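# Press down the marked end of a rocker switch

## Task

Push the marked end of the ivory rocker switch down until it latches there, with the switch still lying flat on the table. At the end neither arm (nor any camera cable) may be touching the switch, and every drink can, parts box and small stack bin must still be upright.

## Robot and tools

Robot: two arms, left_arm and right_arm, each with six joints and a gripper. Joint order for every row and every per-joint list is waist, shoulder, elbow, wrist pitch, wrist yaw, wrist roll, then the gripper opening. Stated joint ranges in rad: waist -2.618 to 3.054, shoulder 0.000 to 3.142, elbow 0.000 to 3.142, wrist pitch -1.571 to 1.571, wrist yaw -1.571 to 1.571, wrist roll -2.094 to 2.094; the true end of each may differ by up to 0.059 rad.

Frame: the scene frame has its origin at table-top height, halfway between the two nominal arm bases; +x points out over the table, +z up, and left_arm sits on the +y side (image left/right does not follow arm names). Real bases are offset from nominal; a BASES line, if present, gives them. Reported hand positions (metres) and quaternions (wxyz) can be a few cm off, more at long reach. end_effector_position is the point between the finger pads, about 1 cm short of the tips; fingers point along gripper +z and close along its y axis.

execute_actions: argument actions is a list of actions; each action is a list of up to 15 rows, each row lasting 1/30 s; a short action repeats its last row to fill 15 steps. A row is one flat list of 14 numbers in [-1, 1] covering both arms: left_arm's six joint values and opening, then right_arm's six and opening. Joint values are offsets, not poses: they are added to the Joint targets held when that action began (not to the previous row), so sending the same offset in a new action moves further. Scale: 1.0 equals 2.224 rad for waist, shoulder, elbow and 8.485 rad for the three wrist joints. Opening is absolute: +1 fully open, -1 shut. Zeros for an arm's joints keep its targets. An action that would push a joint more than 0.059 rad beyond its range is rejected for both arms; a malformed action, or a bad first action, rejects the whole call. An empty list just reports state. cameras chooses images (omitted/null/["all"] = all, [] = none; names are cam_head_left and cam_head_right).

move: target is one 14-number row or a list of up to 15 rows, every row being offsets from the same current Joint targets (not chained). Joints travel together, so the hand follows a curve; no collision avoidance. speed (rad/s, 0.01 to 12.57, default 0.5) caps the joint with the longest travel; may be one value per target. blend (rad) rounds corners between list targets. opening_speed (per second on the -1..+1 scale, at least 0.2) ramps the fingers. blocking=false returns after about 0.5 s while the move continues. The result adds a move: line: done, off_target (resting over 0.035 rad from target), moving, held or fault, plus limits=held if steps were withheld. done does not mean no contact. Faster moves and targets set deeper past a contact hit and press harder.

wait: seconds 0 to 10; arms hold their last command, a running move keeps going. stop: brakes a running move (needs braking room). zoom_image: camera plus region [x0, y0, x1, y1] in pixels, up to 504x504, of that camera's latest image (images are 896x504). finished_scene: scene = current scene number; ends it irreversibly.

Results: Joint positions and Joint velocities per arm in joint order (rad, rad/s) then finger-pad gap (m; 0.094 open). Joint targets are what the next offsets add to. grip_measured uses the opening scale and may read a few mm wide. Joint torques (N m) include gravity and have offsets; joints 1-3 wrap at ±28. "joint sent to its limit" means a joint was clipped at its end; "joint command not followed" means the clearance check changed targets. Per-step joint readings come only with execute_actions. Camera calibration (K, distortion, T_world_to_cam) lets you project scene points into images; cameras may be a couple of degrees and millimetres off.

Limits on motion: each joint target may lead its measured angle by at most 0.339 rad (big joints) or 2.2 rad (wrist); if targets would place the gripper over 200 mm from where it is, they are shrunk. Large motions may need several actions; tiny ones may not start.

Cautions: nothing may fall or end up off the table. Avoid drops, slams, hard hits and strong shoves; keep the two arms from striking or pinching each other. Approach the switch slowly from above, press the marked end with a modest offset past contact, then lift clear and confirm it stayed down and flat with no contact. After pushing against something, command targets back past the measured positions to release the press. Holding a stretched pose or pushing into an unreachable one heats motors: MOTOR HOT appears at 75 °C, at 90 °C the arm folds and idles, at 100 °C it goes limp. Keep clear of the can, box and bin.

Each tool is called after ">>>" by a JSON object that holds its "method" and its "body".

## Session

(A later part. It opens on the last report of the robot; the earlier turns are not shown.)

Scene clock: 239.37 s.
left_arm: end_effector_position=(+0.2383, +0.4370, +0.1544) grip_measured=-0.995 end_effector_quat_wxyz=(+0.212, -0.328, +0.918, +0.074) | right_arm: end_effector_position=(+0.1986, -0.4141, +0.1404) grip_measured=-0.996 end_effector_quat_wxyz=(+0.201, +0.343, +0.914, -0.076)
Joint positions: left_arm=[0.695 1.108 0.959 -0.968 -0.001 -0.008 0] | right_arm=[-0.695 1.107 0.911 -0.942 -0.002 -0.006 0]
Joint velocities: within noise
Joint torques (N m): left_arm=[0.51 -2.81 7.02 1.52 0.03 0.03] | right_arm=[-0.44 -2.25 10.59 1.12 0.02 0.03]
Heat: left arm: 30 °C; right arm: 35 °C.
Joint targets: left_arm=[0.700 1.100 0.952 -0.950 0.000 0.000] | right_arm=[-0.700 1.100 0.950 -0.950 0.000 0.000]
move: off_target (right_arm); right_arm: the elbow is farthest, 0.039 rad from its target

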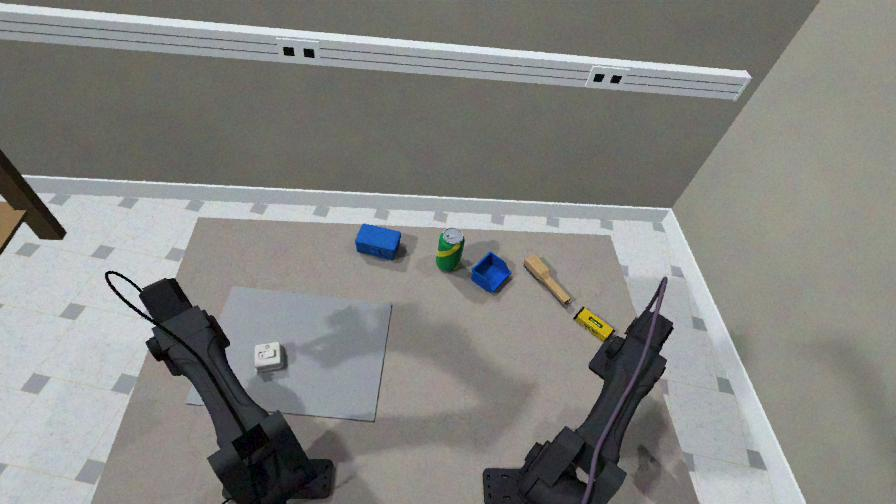

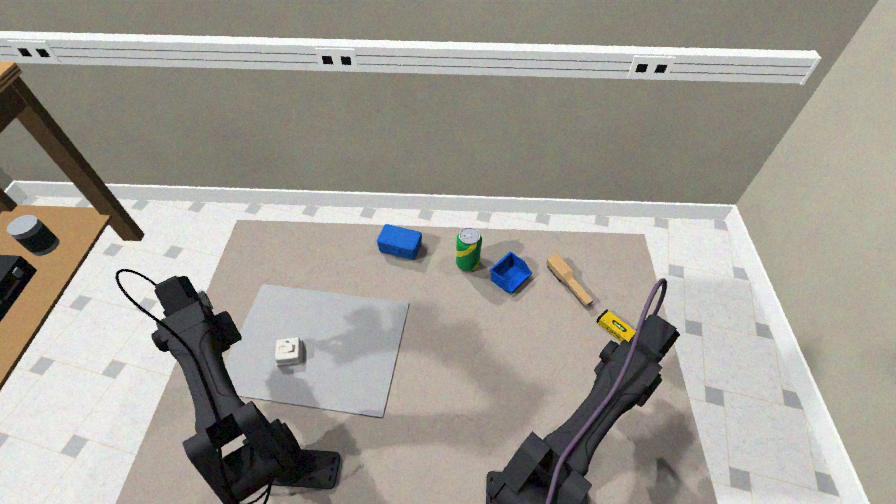

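>>> {"method": "move", "body": {"target": [0, 0, 0, 0, 0, 0, -1, 0.1731, 0.2896, 0.1061, -0.0074, 0, 0, -1], "speed": 0.7}}

>>> {"method": "zoom_image", "body": {"camera": "cam_head_left", "region": [510, 300, 610, 400]}}

>>> {"method": "zoom_image", "body": {"camera": "cam_head_right", "region": [510, 300, 610, 400]}}

Scene clock: 244.00 s.
left_arm: end_effector_position=(+0.2385, +0.4372, +0.1545) grip_measured=-0.995 end_effector_quat_wxyz=(+0.213, -0.327, +0.918, +0.075) | right_arm: end_effector_position=(+0.2844, -0.3430, +0.0459) grip_measured=-0.996 end_effector_quat_wxyz=(-0.007, +0.168, +0.986, +0.002)
Joint positions: left_arm=[0.695 1.108 0.959 -0.967 -0.001 -0.008 0] | right_arm=[-0.314 1.735 1.152 -1.003 -0.001 -0.006 0]
Joint velocities: within noise
Joint torques (N m): left_arm=[0.49 -2.84 6.95 1.51 0 0.04] | right_arm=[-0.08 -5.65 9.1 0.15 0.01 0.03]
Heat: left arm: 30 °C; right arm: 35 °C.
Joint targets: left_arm=[0.700 1.100 0.952 -0.950 0.000 0.000] | right_arm=[-0.315 1.744 1.186 -1.012 0.000 0.000]
move: done

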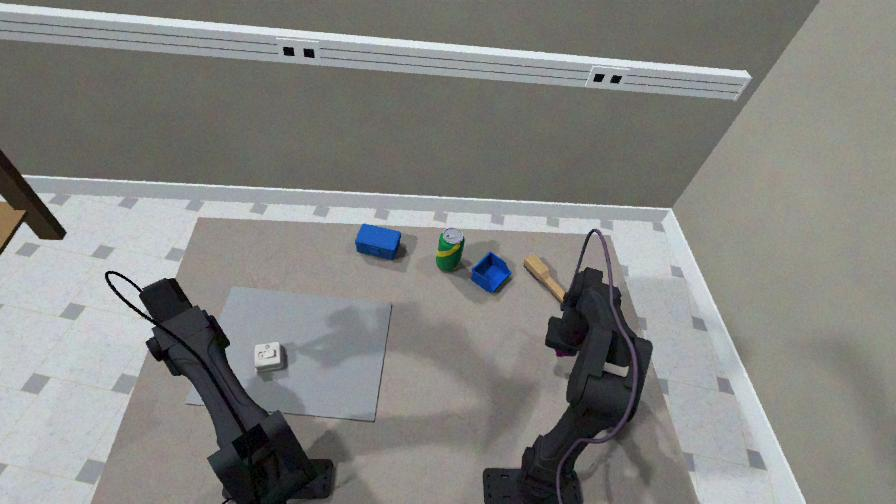

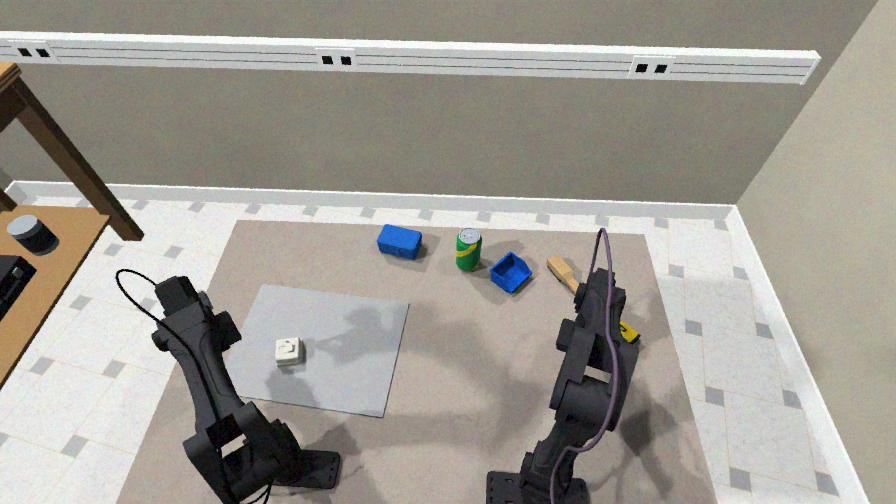

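Scaled by 5.040 from the camera's 896x504 image, which has a finer 1280x720 frame.

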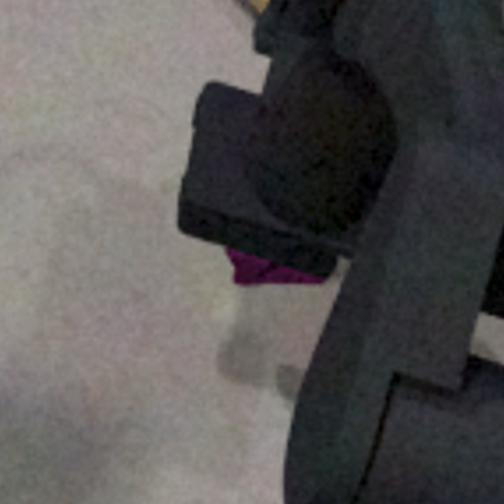

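Scaled by 5.040 from the camera's 896x504 image, which has a finer 1280x720 frame.

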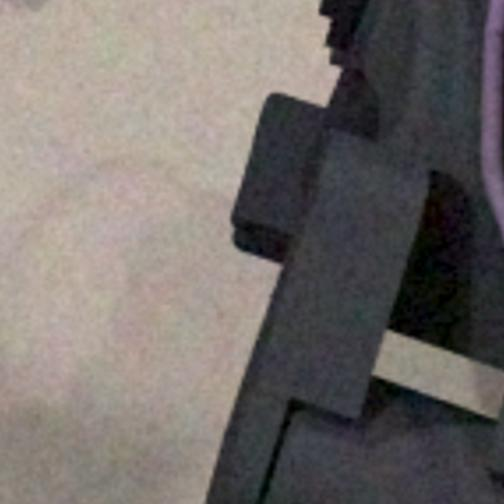

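>>> {"method": "move", "body": {"target": [0, 0, 0, 0, 0, 0, -1, 0, 0.0245, -0.0423, 0.0174, 0, 0, -1], "speed": 0.2, "cameras": ["cam_head_left"]}}

>>> {"method": "zoom_image", "body": {"camera": "cam_head_left", "region": [510, 300, 610, 400]}}

Scene clock: 252.77 s.
left_arm: end_effector_position=(+0.2385, +0.4372, +0.1545) grip_measured=-0.995 end_effector_quat_wxyz=(+0.213, -0.327, +0.918, +0.075) | right_arm: end_effector_position=(+0.2956, -0.3470, +0.0223) grip_measured=-0.996 end_effector_quat_wxyz=(+0.009, +0.168, +0.986, -0.001)
Joint positions: left_arm=[0.695 1.108 0.959 -0.967 -0.001 -0.008 0] | right_arm=[-0.314 1.782 1.109 -0.879 -0.001 -0.006 0]
Joint velocities: within noise
Joint torques (N m): left_arm=[0.49 -2.86 6.94 1.54 0 0.06] | right_arm=[-0.08 -5.46 4.71 0.61 0.01 0.03]
Heat: left arm: 29 °C; right arm: 34 °C.
Joint targets: left_arm=[0.700 1.100 0.952 -0.950 0.000 0.000] | right_arm=[-0.315 1.799 1.092 -0.865 0.000 0.000]
move: done
Images, in order (width x height): cam_head_left 896x504.

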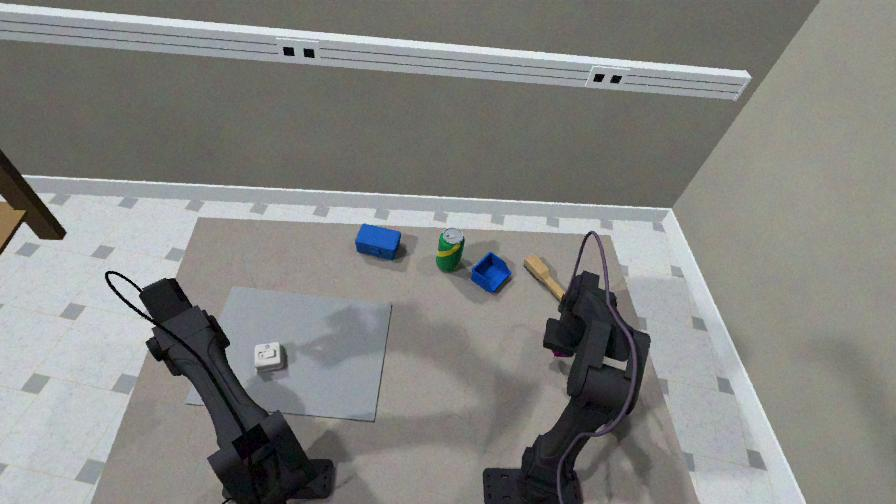

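Scaled by 5.040 from the camera's 896x504 image, which has a finer 1280x720 frame.

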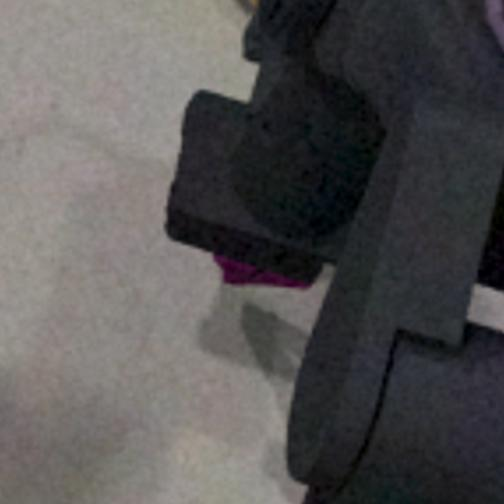

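>>> {"method": "move", "body": {"target": [0, 0, 0, 0, 0, 0, -1, 0, 0.0047, -0.0095, 0.00375, 0, 0, -1], "speed": 0.1, "cameras": []}}

>>> {"method": "move", "body": {"target": [0, 0, 0, 0, 0, 0, -1, 0, 0.0047, -0.0095, 0.00375, 0, 0, -1], "speed": 0.1, "cameras": []}}

Scene clock: 255.03 s.
left_arm: end_effector_position=(+0.2386, +0.4372, +0.1545) grip_measured=-0.995 end_effector_quat_wxyz=(+0.213, -0.327, +0.918, +0.075) | right_arm: end_effector_position=(+0.2954, -0.3469, +0.0152) grip_measured=-0.996 end_effector_quat_wxyz=(+0.010, +0.168, +0.986, -0.001)
Joint positions: left_arm=[0.695 1.108 0.959 -0.967 -0.001 -0.008 0] | right_arm=[-0.314 1.791 1.088 -0.847 -0.001 -0.006 0]
Joint velocities: within noise
Joint torques (N m): left_arm=[0.43 -2.81 6.97 1.53 0.01 0.09] | right_arm=[-0.06 -5.38 4.56 0.56 0.01 0.04]
Heat: left arm: 29 °C; right arm: 34 °C.
Joint targets: left_arm=[0.700 1.100 0.952 -0.950 0.000 0.000] | right_arm=[-0.315 1.810 1.071 -0.833 0.000 0.000]
move: done
No camera images: "cameras" was empty.

Scene clock: 255.97 s.
left_arm: end_effector_position=(+0.2386, +0.4372, +0.1545) grip_measured=-0.995 end_effector_quat_wxyz=(+0.213, -0.327, +0.918, +0.075) | right_arm: end_effector_position=(+0.2945, -0.3466, +0.0077) grip_measured=-0.996 end_effector_quat_wxyz=(+0.010, +0.168, +0.986, -0.001)
Joint positions: left_arm=[0.695 1.108 0.959 -0.967 -0.001 -0.008 0] | right_arm=[-0.314 1.801 1.067 -0.816 -0.001 -0.006 0]
Joint velocities: within noise
Joint torques (N m): left_arm=[0.49 -2.73 6.84 1.51 0.04 0.03] | right_arm=[-0.08 -5.37 4.48 0.53 0.01 0.03]
Heat: left arm: 29 °C; right arm: 34 °C.
Joint targets: left_arm=[0.700 1.100 0.952 -0.950 0.000 0.000] | right_arm=[-0.315 1.820 1.050 -0.802 0.000 0.000]
move: done
No camera images: "cameras" was empty.

>>> {"method": "move", "body": {"target": [0, 0, 0, 0, 0, 0, -1, 0, 0.0036, -0.0071, 0.0028, 0, 0, -1], "speed": 0.1, "cameras": []}}

>>> {"method": "move", "body": {"target": [0, 0, 0, 0, 0, 0, -1, 0, 0.0036, -0.0071, 0.0028, 0, 0, -1], "speed": 0.1, "cameras": ["cam_head_left"]}}

>>> {"method": "zoom_image", "body": {"camera": "cam_head_left", "region": [510, 300, 610, 400]}}

Scene clock: 258.10 s.
left_arm: end_effector_position=(+0.2386, +0.4372, +0.1545) grip_measured=-0.995 end_effector_quat_wxyz=(+0.213, -0.327, +0.918, +0.075) | right_arm: end_effector_position=(+0.2944, -0.3466, +0.0052) grip_measured=-0.996 end_effector_quat_wxyz=(+0.012, +0.168, +0.986, -0.002)
Joint positions: left_arm=[0.695 1.108 0.959 -0.967 -0.001 -0.008 0] | right_arm=[-0.314 1.803 1.058 -0.801 -0.001 -0.006 0]
Joint velocities: within noise
Joint torques (N m): left_arm=[0.43 -2.78 6.91 1.53 0.06 0.05] | right_arm=[-0.08 -4.89 3.96 0.66 0.01 0.03]
Heat: left arm: 29 °C; right arm: 34 °C.
Joint targets: left_arm=[0.700 1.100 0.952 -0.950 0.000 0.000] | right_arm=[-0.315 1.828 1.034 -0.778 0.000 0.000]
move: done
No camera images: "cameras" was empty.

Scene clock: 258.80 s.
left_arm: end_effector_position=(+0.2386, +0.4372, +0.1545) grip_measured=-0.995 end_effector_quat_wxyz=(+0.213, -0.327, +0.918, +0.075) | right_arm: end_effector_position=(+0.2943, -0.3465, +0.0047) grip_measured=-0.996 end_effector_quat_wxyz=(+0.013, +0.168, +0.986, -0.002)
Joint positions: left_arm=[0.695 1.108 0.959 -0.967 -0.001 -0.008 0] | right_arm=[-0.314 1.803 1.056 -0.798 -0.001 -0.006 0]
Joint velocities: within noise
Joint torques (N m): left_arm=[0.4 -2.78 6.94 1.5 0.05 0.04] | right_arm=[-0.06 -4.33 2.89 0.89 0.01 0.03]
Heat: left arm: 29 °C; right arm: 34 °C.
Joint targets: left_arm=[0.700 1.100 0.952 -0.950 0.000 0.000] | right_arm=[-0.315 1.836 1.018 -0.754 0.000 0.000]
move: off_target (right_arm); right_arm: the wrist pitch is farthest, 0.044 rad from its target
Images, in order (width x height): cam_head_left 896x504.

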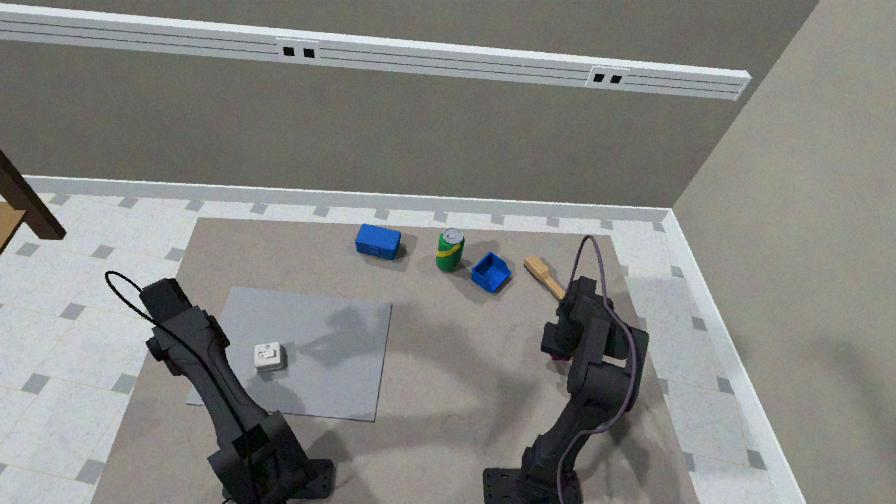

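Scaled by 5.040 from the camera's 896x504 image, which has a finer 1280x720 frame.

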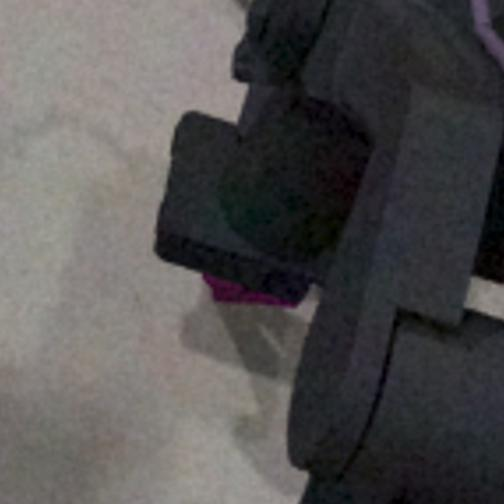

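>>> {"method": "move", "body": {"target": [[0, 0, 0, 0, 0, 0, -1, 0, -0.0522, 0.09, -0.0389, 0, 0, -1], [-0.6874, 0.311, 0.1662, -0.01776, 0, 0, -1, -0.1731, -0.3309, -0.0306, -0.0231, 0, 0, -1]], "speed": [0.5, 0.9], "blend": [0.1, 0]}}

Scene clock: 264.13 s.
left_arm: end_effector_position=(+0.2455, +0.0334, +0.0686) grip_measured=-0.995 end_effector_quat_wxyz=(-0.001, +0.409, +0.913, +0.000) | right_arm: end_effector_position=(+0.2046, -0.4197, +0.1573) grip_measured=-0.996 end_effector_quat_wxyz=(+0.215, +0.343, +0.911, -0.082)
Joint positions: left_arm=[-0.832 1.776 1.295 -1.092 0.001 -0.008 0] | right_arm=[-0.696 1.116 0.971 -0.962 -0.001 -0.005 0]
Joint velocities: within noise
Joint torques (N m): left_arm=[0.29 -6.06 9.25 0.42 -0.01 0.06] | right_arm=[-0.4 -3.1 5.56 1.39 0.01 0.03]
Heat: left arm: 29 °C; right arm: 34 °C.
Joint targets: left_arm=[-0.829 1.792 1.322 -1.101 0.000 0.000] | right_arm=[-0.700 1.100 0.950 -0.950 0.000 0.000]
move: done

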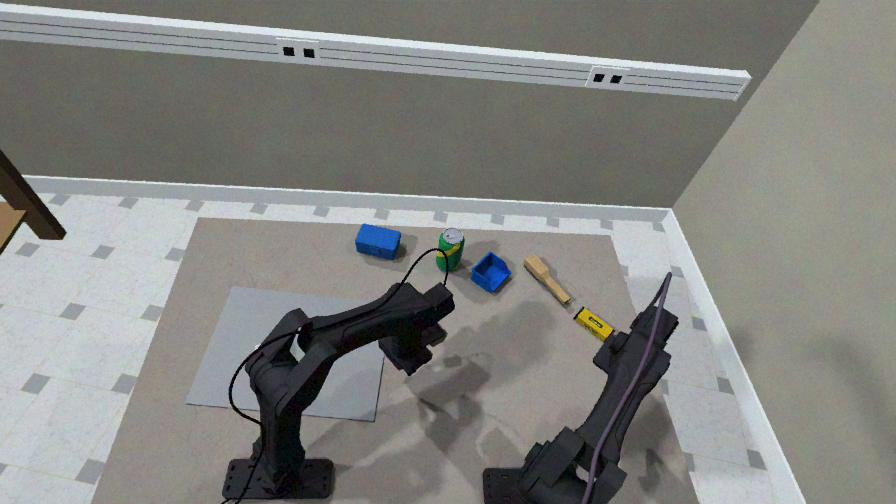

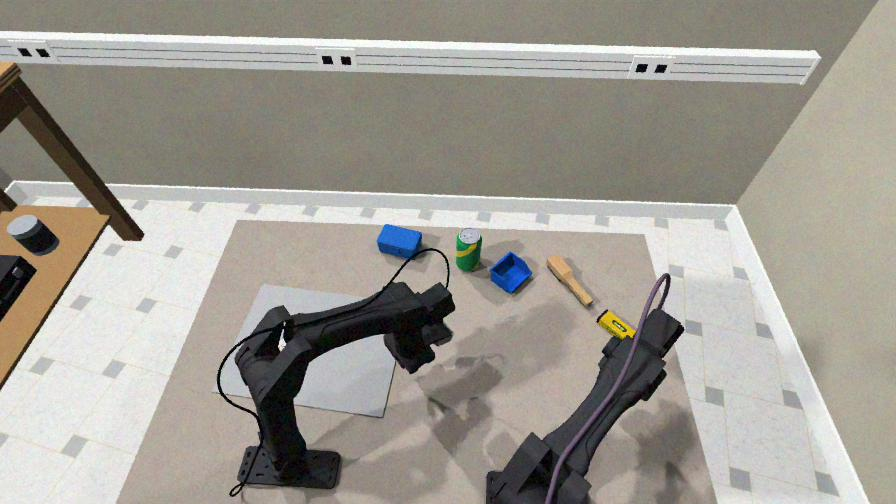

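>>> {"method": "move", "body": {"target": [0, 0.0351, -0.0623, 0.0256, 0, 0, -1, 0, 0, 0, 0, 0, 0, -1], "speed": 0.25, "cameras": []}}

>>> {"method": "move", "body": {"target": [0, 0.0034, -0.007, 0.0027, 0, 0, -1, 0, 0, 0, 0, 0, 0, -1], "speed": 0.1, "cameras": []}}

>>> {"method": "move", "body": {"target": [0, 0.0034, -0.007, 0.0027, 0, 0, -1, 0, 0, 0, 0, 0, 0, -1], "speed": 0.1, "cameras": []}}

Scene clock: 267.13 s.
left_arm: end_effector_position=(+0.2499, +0.0284, +0.0200) grip_measured=-0.995 end_effector_quat_wxyz=(+0.003, +0.409, +0.913, -0.002) | right_arm: end_effector_position=(+0.2047, -0.4198, +0.1574) grip_measured=-0.996 end_effector_quat_wxyz=(+0.215, +0.343, +0.911, -0.082)
Joint positions: left_arm=[-0.832 1.852 1.188 -0.899 0.001 -0.008 0] | right_arm=[-0.696 1.116 0.971 -0.961 -0.001 -0.005 0]
Joint velocities: within noise
Joint torques (N m): left_arm=[0.2 -6.37 5.87 0.7 0.03 0.08] | right_arm=[-0.42 -3.1 5.56 1.38 0.01 0.03]
Heat: left arm: 29 °C; right arm: 34 °C.
Joint targets: left_arm=[-0.829 1.870 1.183 -0.883 0.000 0.000] | right_arm=[-0.700 1.100 0.950 -0.950 0.000 0.000]
move: done
No camera images: "cameras" was empty.

Scene clock: 268.03 s.
left_arm: end_effector_position=(+0.2504, +0.0277, +0.0170) grip_measured=-0.995 end_effector_quat_wxyz=(+0.007, +0.409, +0.913, -0.004) | right_arm: end_effector_position=(+0.2047, -0.4198, +0.1574) grip_measured=-0.996 end_effector_quat_wxyz=(+0.215, +0.343, +0.911, -0.082)
Joint positions: left_arm=[-0.832 1.852 1.174 -0.877 0.001 -0.008 0] | right_arm=[-0.696 1.116 0.971 -0.961 -0.001 -0.005 0]
Joint velocities: within noise
Joint torques (N m): left_arm=[0.2 -5.79 5.64 0.7 0 0.07] | right_arm=[-0.42 -3.11 5.55 1.38 0.01 0.03]
Heat: left arm: 28 °C; right arm: 34 °C.
Joint targets: left_arm=[-0.829 1.877 1.168 -0.860 0.000 0.000] | right_arm=[-0.700 1.100 0.950 -0.950 0.000 0.000]
move: done
No camera images: "cameras" was empty.

Scene clock: 268.93 s.
left_arm: end_effector_position=(+0.2496, +0.0287, +0.0098) grip_measured=-0.995 end_effector_quat_wxyz=(+0.005, +0.409, +0.913, -0.003) | right_arm: end_effector_position=(+0.2047, -0.4198, +0.1574) grip_measured=-0.996 end_effector_quat_wxyz=(+0.215, +0.343, +0.911, -0.082)
Joint positions: left_arm=[-0.832 1.864 1.159 -0.854 0.001 -0.008 0] | right_arm=[-0.696 1.116 0.971 -0.961 -0.001 -0.005 0]
Joint velocities: within noise
Joint torques (N m): left_arm=[0.29 -6.22 5.61 0.73 0 0.06] | right_arm=[-0.4 -3.1 5.55 1.37 0.01 0.03]
Heat: left arm: 28 °C; right arm: 34 °C.
Joint targets: left_arm=[-0.829 1.885 1.152 -0.838 0.000 0.000] | right_arm=[-0.700 1.100 0.950 -0.950 0.000 0.000]
move: done
No camera images: "cameras" was empty.

>>> {"method": "move", "body": {"target": [0, 0.0028, -0.0058, 0.0022, 0, 0, -1, 0, 0, 0, 0, 0, 0, -1], "speed": 0.1, "cameras": []}}

>>> {"method": "move", "body": {"target": [0, 0.0028, -0.0058, 0.0022, 0, 0, -1, 0, 0, 0, 0, 0, 0, -1], "speed": 0.1, "cameras": []}}

>>> {"method": "move", "body": {"target": [0, 0.0028, -0.0058, 0.0022, 0, 0, -1, 0, 0, 0, 0, 0, 0, -1], "speed": 0.1, "cameras": ["cam_head_right"]}}

Scene clock: 271.23 s.
left_arm: end_effector_position=(+0.2493, +0.0290, +0.0062) grip_measured=-0.995 end_effector_quat_wxyz=(+0.006, +0.409, +0.913, -0.003) | right_arm: end_effector_position=(+0.2048, -0.4199, +0.1575) grip_measured=-0.996 end_effector_quat_wxyz=(+0.215, +0.343, +0.911, -0.082)
Joint positions: left_arm=[-0.832 1.868 1.148 -0.838 0.001 -0.008 0] | right_arm=[-0.696 1.116 0.971 -0.961 -0.001 -0.005 0]
Joint velocities: within noise
Joint torques (N m): left_arm=[0.13 -5.96 5.38 0.76 0 0.05] | right_arm=[-0.42 -3.1 5.56 1.37 0.01 0.03]
Heat: left arm: 28 °C; right arm: 34 °C.
Joint targets: left_arm=[-0.829 1.891 1.139 -0.819 0.000 0.000] | right_arm=[-0.700 1.100 0.950 -0.950 0.000 0.000]
move: done
No camera images: "cameras" was empty.

Scene clock: 271.93 s.
left_arm: end_effector_position=(+0.2492, +0.0292, +0.0057) grip_measured=-0.995 end_effector_quat_wxyz=(+0.006, +0.409, +0.913, -0.003) | right_arm: end_effector_position=(+0.2048, -0.4199, +0.1575) grip_measured=-0.996 end_effector_quat_wxyz=(+0.215, +0.343, +0.911, -0.082)
Joint positions: left_arm=[-0.832 1.868 1.145 -0.835 0.001 -0.008 0] | right_arm=[-0.696 1.116 0.971 -0.961 -0.001 -0.005 0]
Joint velocities: within noise
Joint torques (N m): left_arm=[0.23 -5.42 4.34 0.91 0.01 0.06] | right_arm=[-0.42 -3.1 5.55 1.37 0.01 0.03]
Heat: left arm: 28 °C; right arm: 34 °C.
Joint targets: left_arm=[-0.829 1.898 1.126 -0.800 0.000 0.000] | right_arm=[-0.700 1.100 0.950 -0.950 0.000 0.000]
move: done
No camera images: "cameras" was empty.

Scene clock: 272.63 s.
left_arm: end_effector_position=(+0.2491, +0.0292, +0.0052) grip_measured=-0.995 end_effector_quat_wxyz=(+0.006, +0.409, +0.913, -0.003) | right_arm: end_effector_position=(+0.2048, -0.4199, +0.1575) grip_measured=-0.996 end_effector_quat_wxyz=(+0.215, +0.343, +0.911, -0.082)
Joint positions: left_arm=[-0.832 1.868 1.143 -0.832 0.001 -0.008 0] | right_arm=[-0.696 1.116 0.971 -0.961 -0.001 -0.005 0]
Joint velocities: within noise
Joint torques (N m): left_arm=[0.25 -5 3.47 1.07 -0.01 0.07] | right_arm=[-0.42 -3.1 5.56 1.38 0.01 0.03]
Heat: left arm: 28 °C; right arm: 34 °C.
Joint targets: left_arm=[-0.829 1.904 1.114 -0.782 0.000 0.000] | right_arm=[-0.700 1.100 0.950 -0.950 0.000 0.000]
move: off_target (left_arm); left_arm: the wrist pitch is farthest, 0.051 rad from its target
Images, in order (width x height): cam_head_right 896x504.

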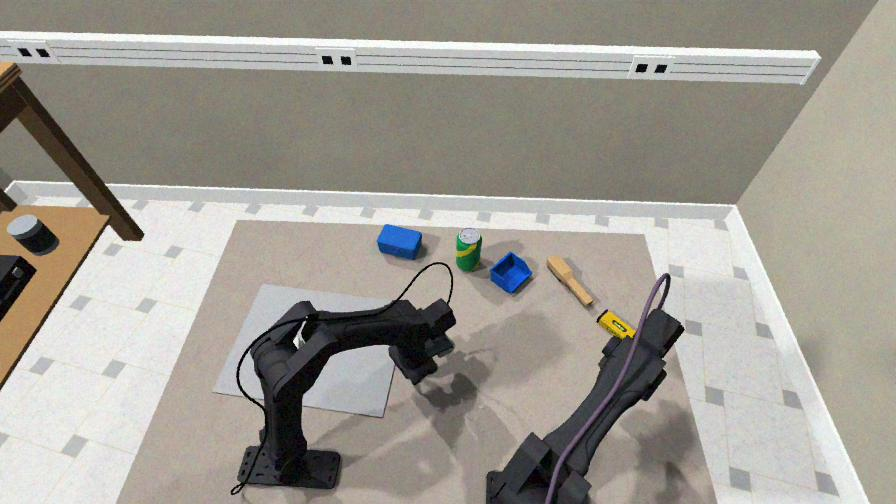

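>>> {"method": "move", "body": {"target": [[0, -0.0504, 0.0931, -0.0376, 0, 0, -1, 0, 0, 0, 0, 0, 0, -1], [0.6875, -0.3615, -0.0737, -0.0198, 0, 0, -1, 0, 0, 0, 0, 0, 0, -1]], "speed": [0.5, 1.0], "blend": [0.05, 0]}}

>>> {"method": "zoom_image", "body": {"camera": "cam_head_left", "region": [230, 320, 310, 390]}}

Scene clock: 284.43 s.
left_arm: end_effector_position=(+0.2385, +0.4369, +0.1511) grip_measured=-0.995 end_effector_quat_wxyz=(+0.207, -0.328, +0.919, +0.072) | right_arm: end_effector_position=(+0.2048, -0.4199, +0.1575) grip_measured=-0.996 end_effector_quat_wxyz=(+0.215, +0.343, +0.911, -0.082)
Joint positions: left_arm=[0.695 1.119 0.957 -0.968 0 -0.008 0] | right_arm=[-0.696 1.116 0.971 -0.961 -0.001 -0.005 0]
Joint velocities: within noise
Joint torques (N m): left_arm=[0.43 -3.81 6.83 1.52 0.03 0.06] | right_arm=[-0.42 -3.11 5.57 1.37 0.01 0.03]
Heat: left arm: 28 °C; right arm: 34 °C.
Joint targets: left_arm=[0.700 1.100 0.950 -0.950 0.000 0.000] | right_arm=[-0.700 1.100 0.950 -0.950 0.000 0.000]
move: done

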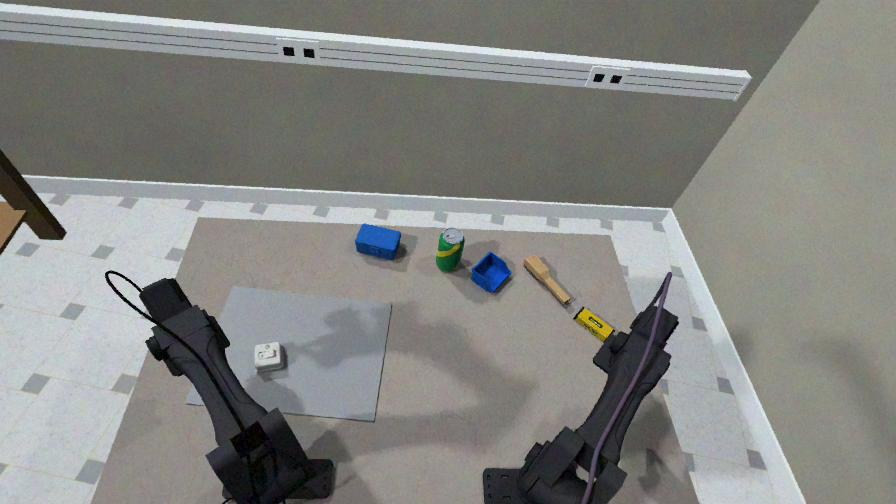

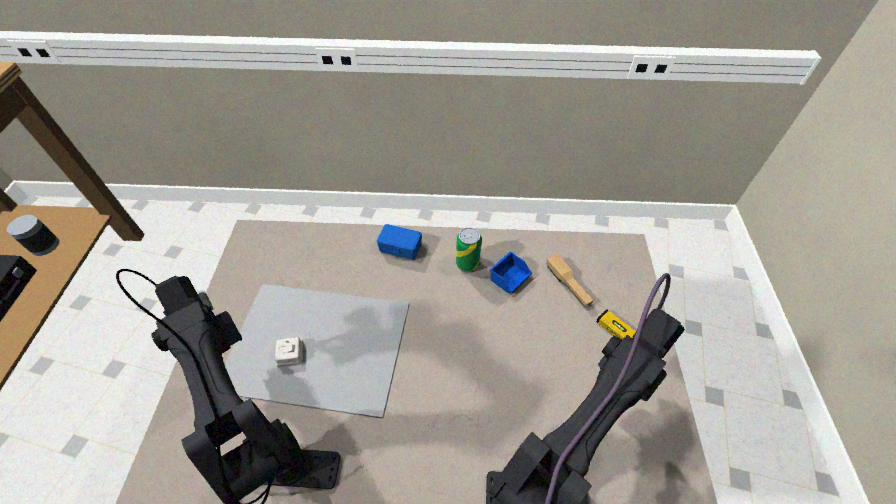

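Scaled by 6.300 from the camera's 896x504 image, which has a finer 1280x720 frame.

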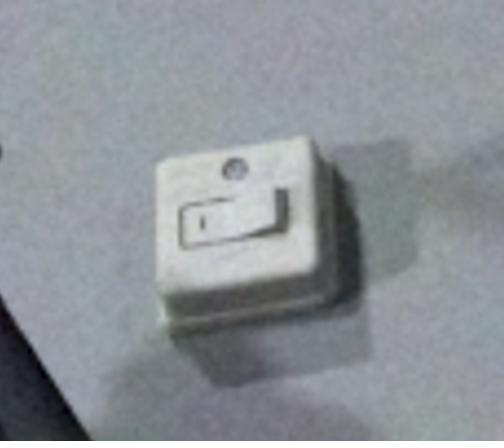

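>>> {"method": "finished_scene", "body": {"scene": 1}}

The scene is finished: the task was done.


## Next scene

The same job, from a new start.

>>> {"method": "execute_actions", "body": {"actions": []}}

Scene clock: 0.00 s.
left_arm: end_effector_position=(+0.4364, +0.2538, +0.1116) grip_measured=+1.000 end_effector_quat_wxyz=(+0.579, +0.028, +0.810, -0.084) | right_arm: end_effector_position=(+0.3944, -0.2769, +0.0830) grip_measured=+1.000 end_effector_quat_wxyz=(+0.563, +0.034, +0.826, +0.021)
Joint positions: left_arm=[0.065 1.514 0.411 0.774 0.215 -0.036 0.094] | right_arm=[-0.117 1.567 0.353 0.835 -0.132 0.026 0.094]
Joint velocities: within noise
Joint torques (N m): no reading
Heat: left arm: 24 °C; right arm: 29 °C.
Joint targets: left_arm=[0.065 1.504 0.421 0.784 0.216 -0.036] | right_arm=[-0.117 1.560 0.360 0.835 -0.133 0.026]
Tool commands: left_gripper/opening=+1.0 right_gripper/opening=+1.0

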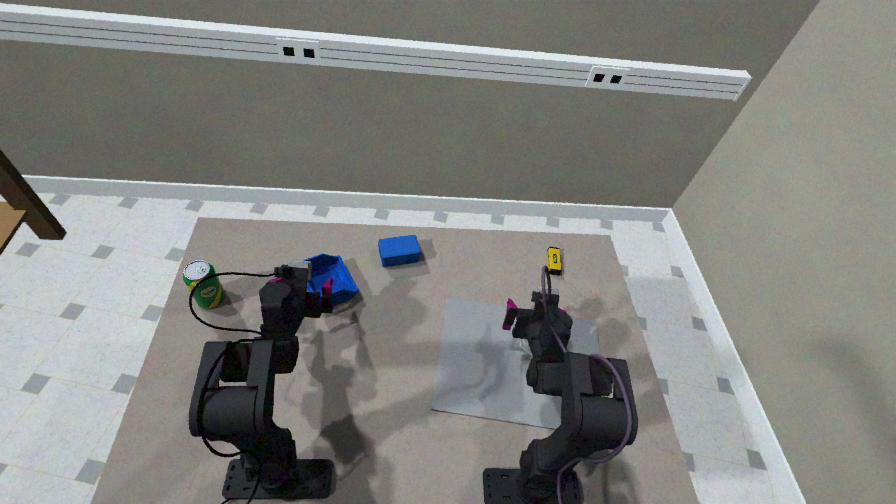

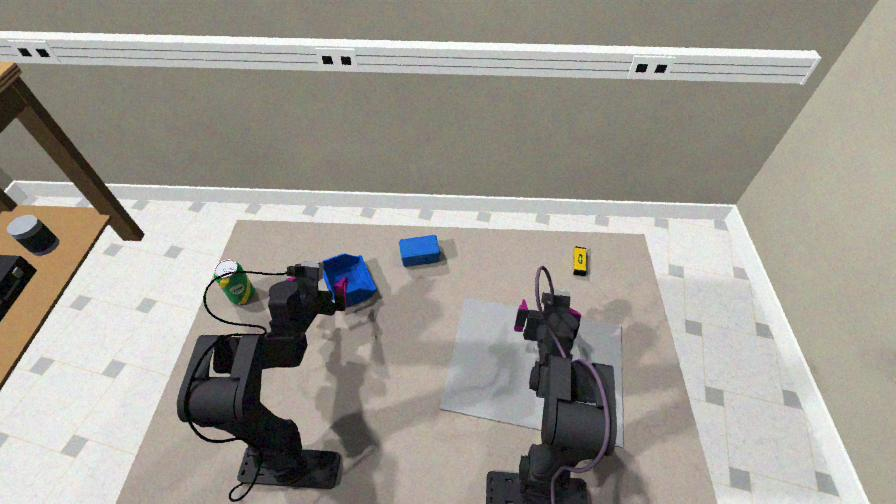

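>>> {"method": "move", "body": {"target": [[0, 0, 0, 0, 0, 0, 1, -0.045, -0.2023, 0.045, -0.0354, 0, 0, -1], [0, 0, 0, 0, 0, 0, 1, -0.2621, -0.2068, 0.2653, -0.2104, 0.0157, -0.0031, -1]], "speed": 1.6, "blend": [0.2, 0]}}

>>> {"method": "zoom_image", "body": {"camera": "cam_head_left", "region": [485, 310, 565, 380]}}

>>> {"method": "zoom_image", "body": {"camera": "cam_head_right", "region": [500, 310, 580, 380]}}

Scene clock: 4.03 s.
left_arm: end_effector_position=(+0.4364, +0.2538, +0.1116) grip_measured=+1.000 end_effector_quat_wxyz=(+0.579, +0.028, +0.810, -0.084) | right_arm: end_effector_position=(+0.2000, -0.4130, +0.1379) grip_measured=-0.997 end_effector_quat_wxyz=(+0.199, +0.347, +0.914, -0.069)
Joint positions: left_arm=[0.065 1.514 0.411 0.774 0.215 -0.036 0.094] | right_arm=[-0.695 1.115 0.909 -0.939 -0.011 0.004 0]
Joint velocities: within noise
Joint torques (N m): left_arm=[-0.1 -5.35 7.23 2.21 0.09 -0.01] | right_arm=[-0.46 -2.92 10.74 1.03 0.12 -0.07]
Heat: left arm: 25 °C; right arm: 30 °C.
Joint targets: left_arm=[0.065 1.504 0.421 0.784 0.216 -0.036] | right_arm=[-0.700 1.100 0.950 -0.950 0.000 0.000]
move: off_target (right_arm); right_arm: the elbow is farthest, 0.041 rad from its target

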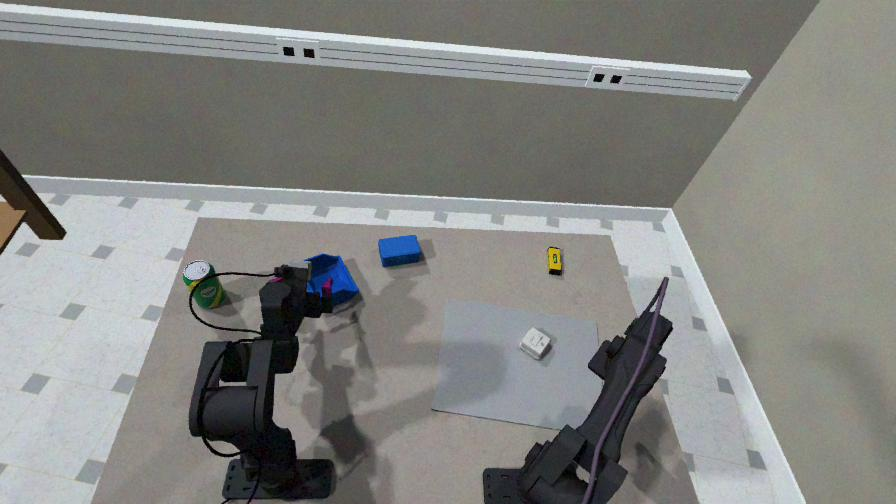

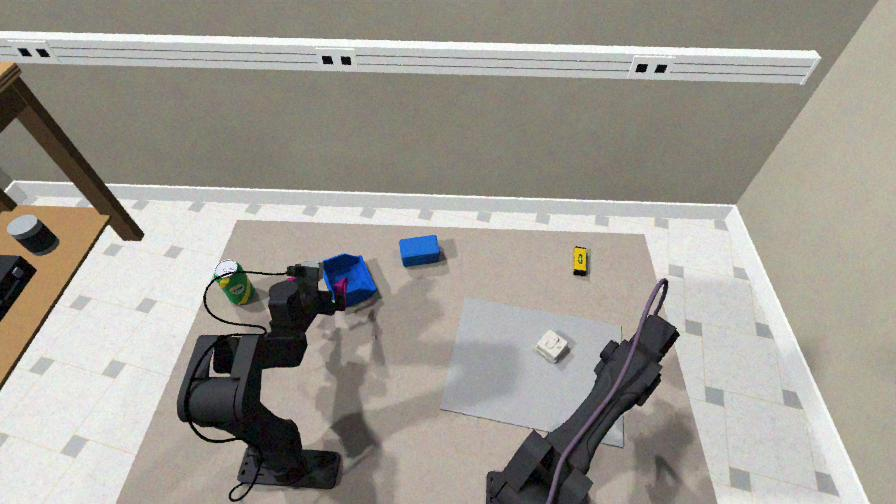

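Scaled by 6.300 from the camera's 896x504 image, which has a finer 1280x720 frame.

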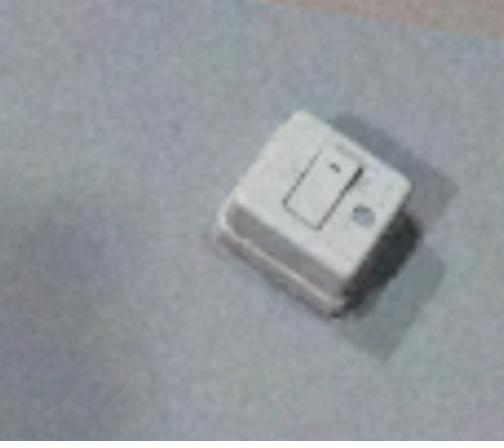

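Scaled by 6.300 from the camera's 896x504 image, which has a finer 1280x720 frame.

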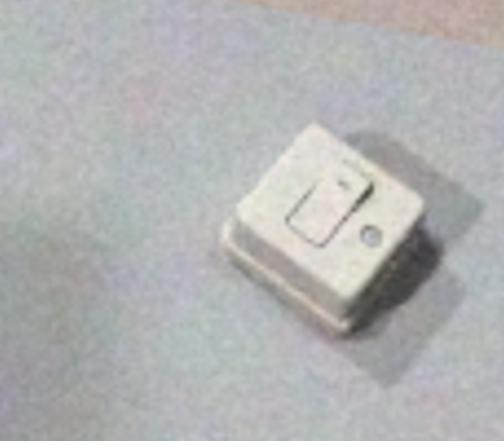

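>>> {"method": "move", "body": {"target": [[0, 0, 0, 0, 0, 0, 1, 0.2451, 0.3301, 0.1916, -0.0191, 0, 0, -1], [0, 0, 0, 0, 0, 0, 1, 0.2451, 0.3640, 0.1295, 0.0061, 0, 0, -1], [0, 0, 0, 0, 0, 0, 1, 0.2451, 0.3301, 0.1916, -0.0191, 0, 0, -1], [0, 0, 0, 0, 0, 0, 1, 0, 0.05, 0, 0, 0, 0, -1]], "speed": [1.2, 0.25, 0.6, 1.2], "blend": [0.03, 0, 0.1, 0]}}

>>> {"method": "zoom_image", "body": {"camera": "cam_head_left", "region": [485, 310, 565, 380]}}

>>> {"method": "zoom_image", "body": {"camera": "cam_head_right", "region": [500, 310, 580, 380]}}

Scene clock: 10.17 s.
left_arm: end_effector_position=(+0.4364, +0.2538, +0.1116) grip_measured=+1.000 end_effector_quat_wxyz=(+0.579, +0.028, +0.810, -0.084) | right_arm: end_effector_position=(+0.2059, -0.4217, +0.1302) grip_measured=-0.997 end_effector_quat_wxyz=(+0.163, +0.351, +0.920, -0.063)
Joint positions: left_arm=[0.065 1.514 0.411 0.774 0.215 -0.036 0.094] | right_arm=[-0.696 1.226 0.972 -0.965 0.002 0.002 0]
Joint velocities: within noise
Joint torques (N m): left_arm=[0.05 -5.33 7.31 2.24 0.09 -0.03] | right_arm=[-0.36 -3.77 5.3 1.24 -0.02 -0.04]
Heat: left arm: 27 °C; right arm: 30 °C.
Joint targets: left_arm=[0.065 1.504 0.421 0.784 0.216 -0.036] | right_arm=[-0.700 1.211 0.950 -0.950 0.000 0.000]
move: done

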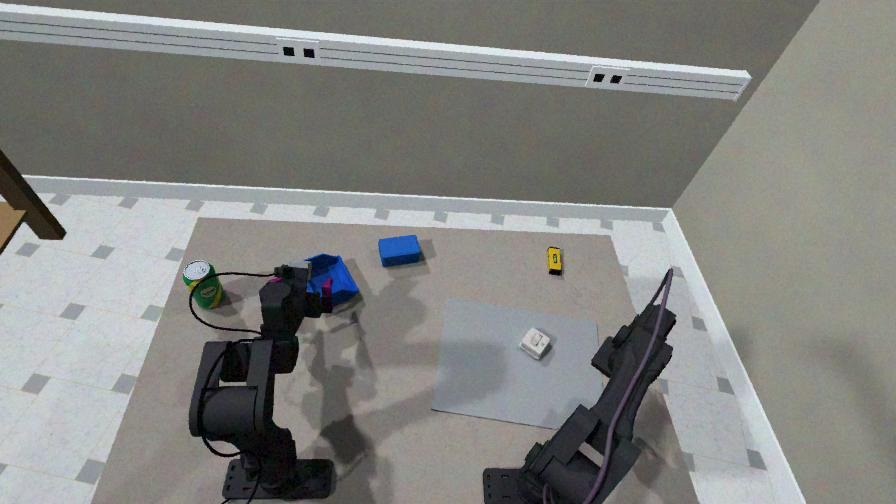

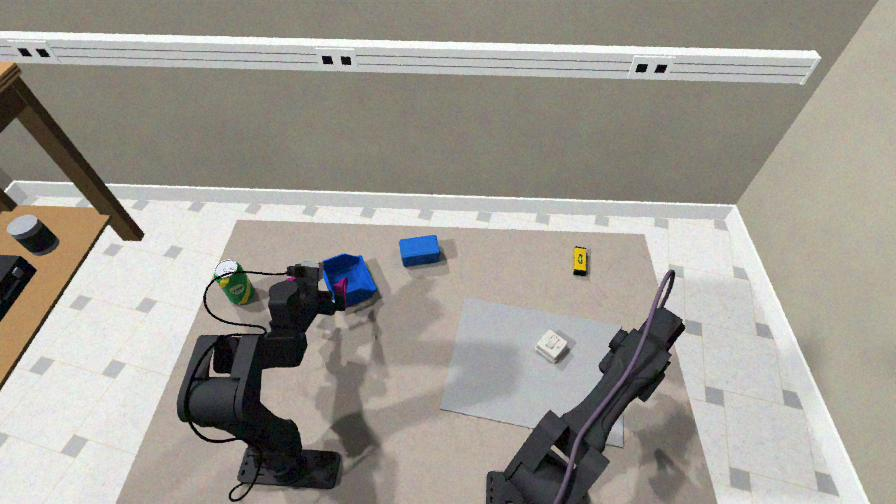

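Scaled by 6.300 from the camera's 896x504 image, which has a finer 1280x720 frame.

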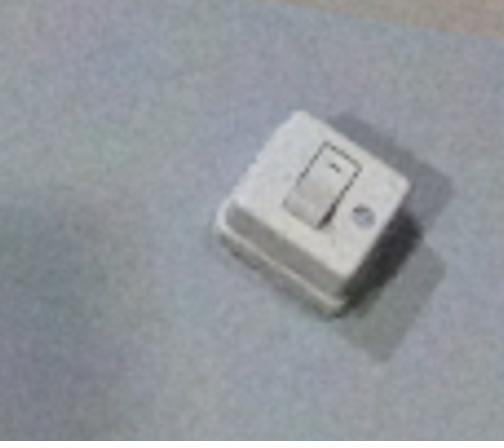

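Scaled by 6.300 from the camera's 896x504 image, which has a finer 1280x720 frame.

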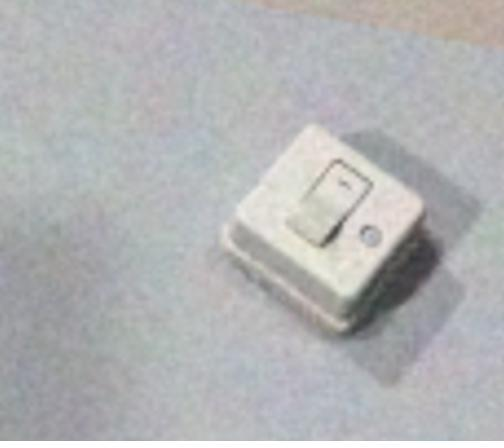

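The marked end is down and the other end is raised, so the switch has toggled.

>>> {"method": "finished_scene", "body": {"scene": 2}}

The scene is finished: the task was done.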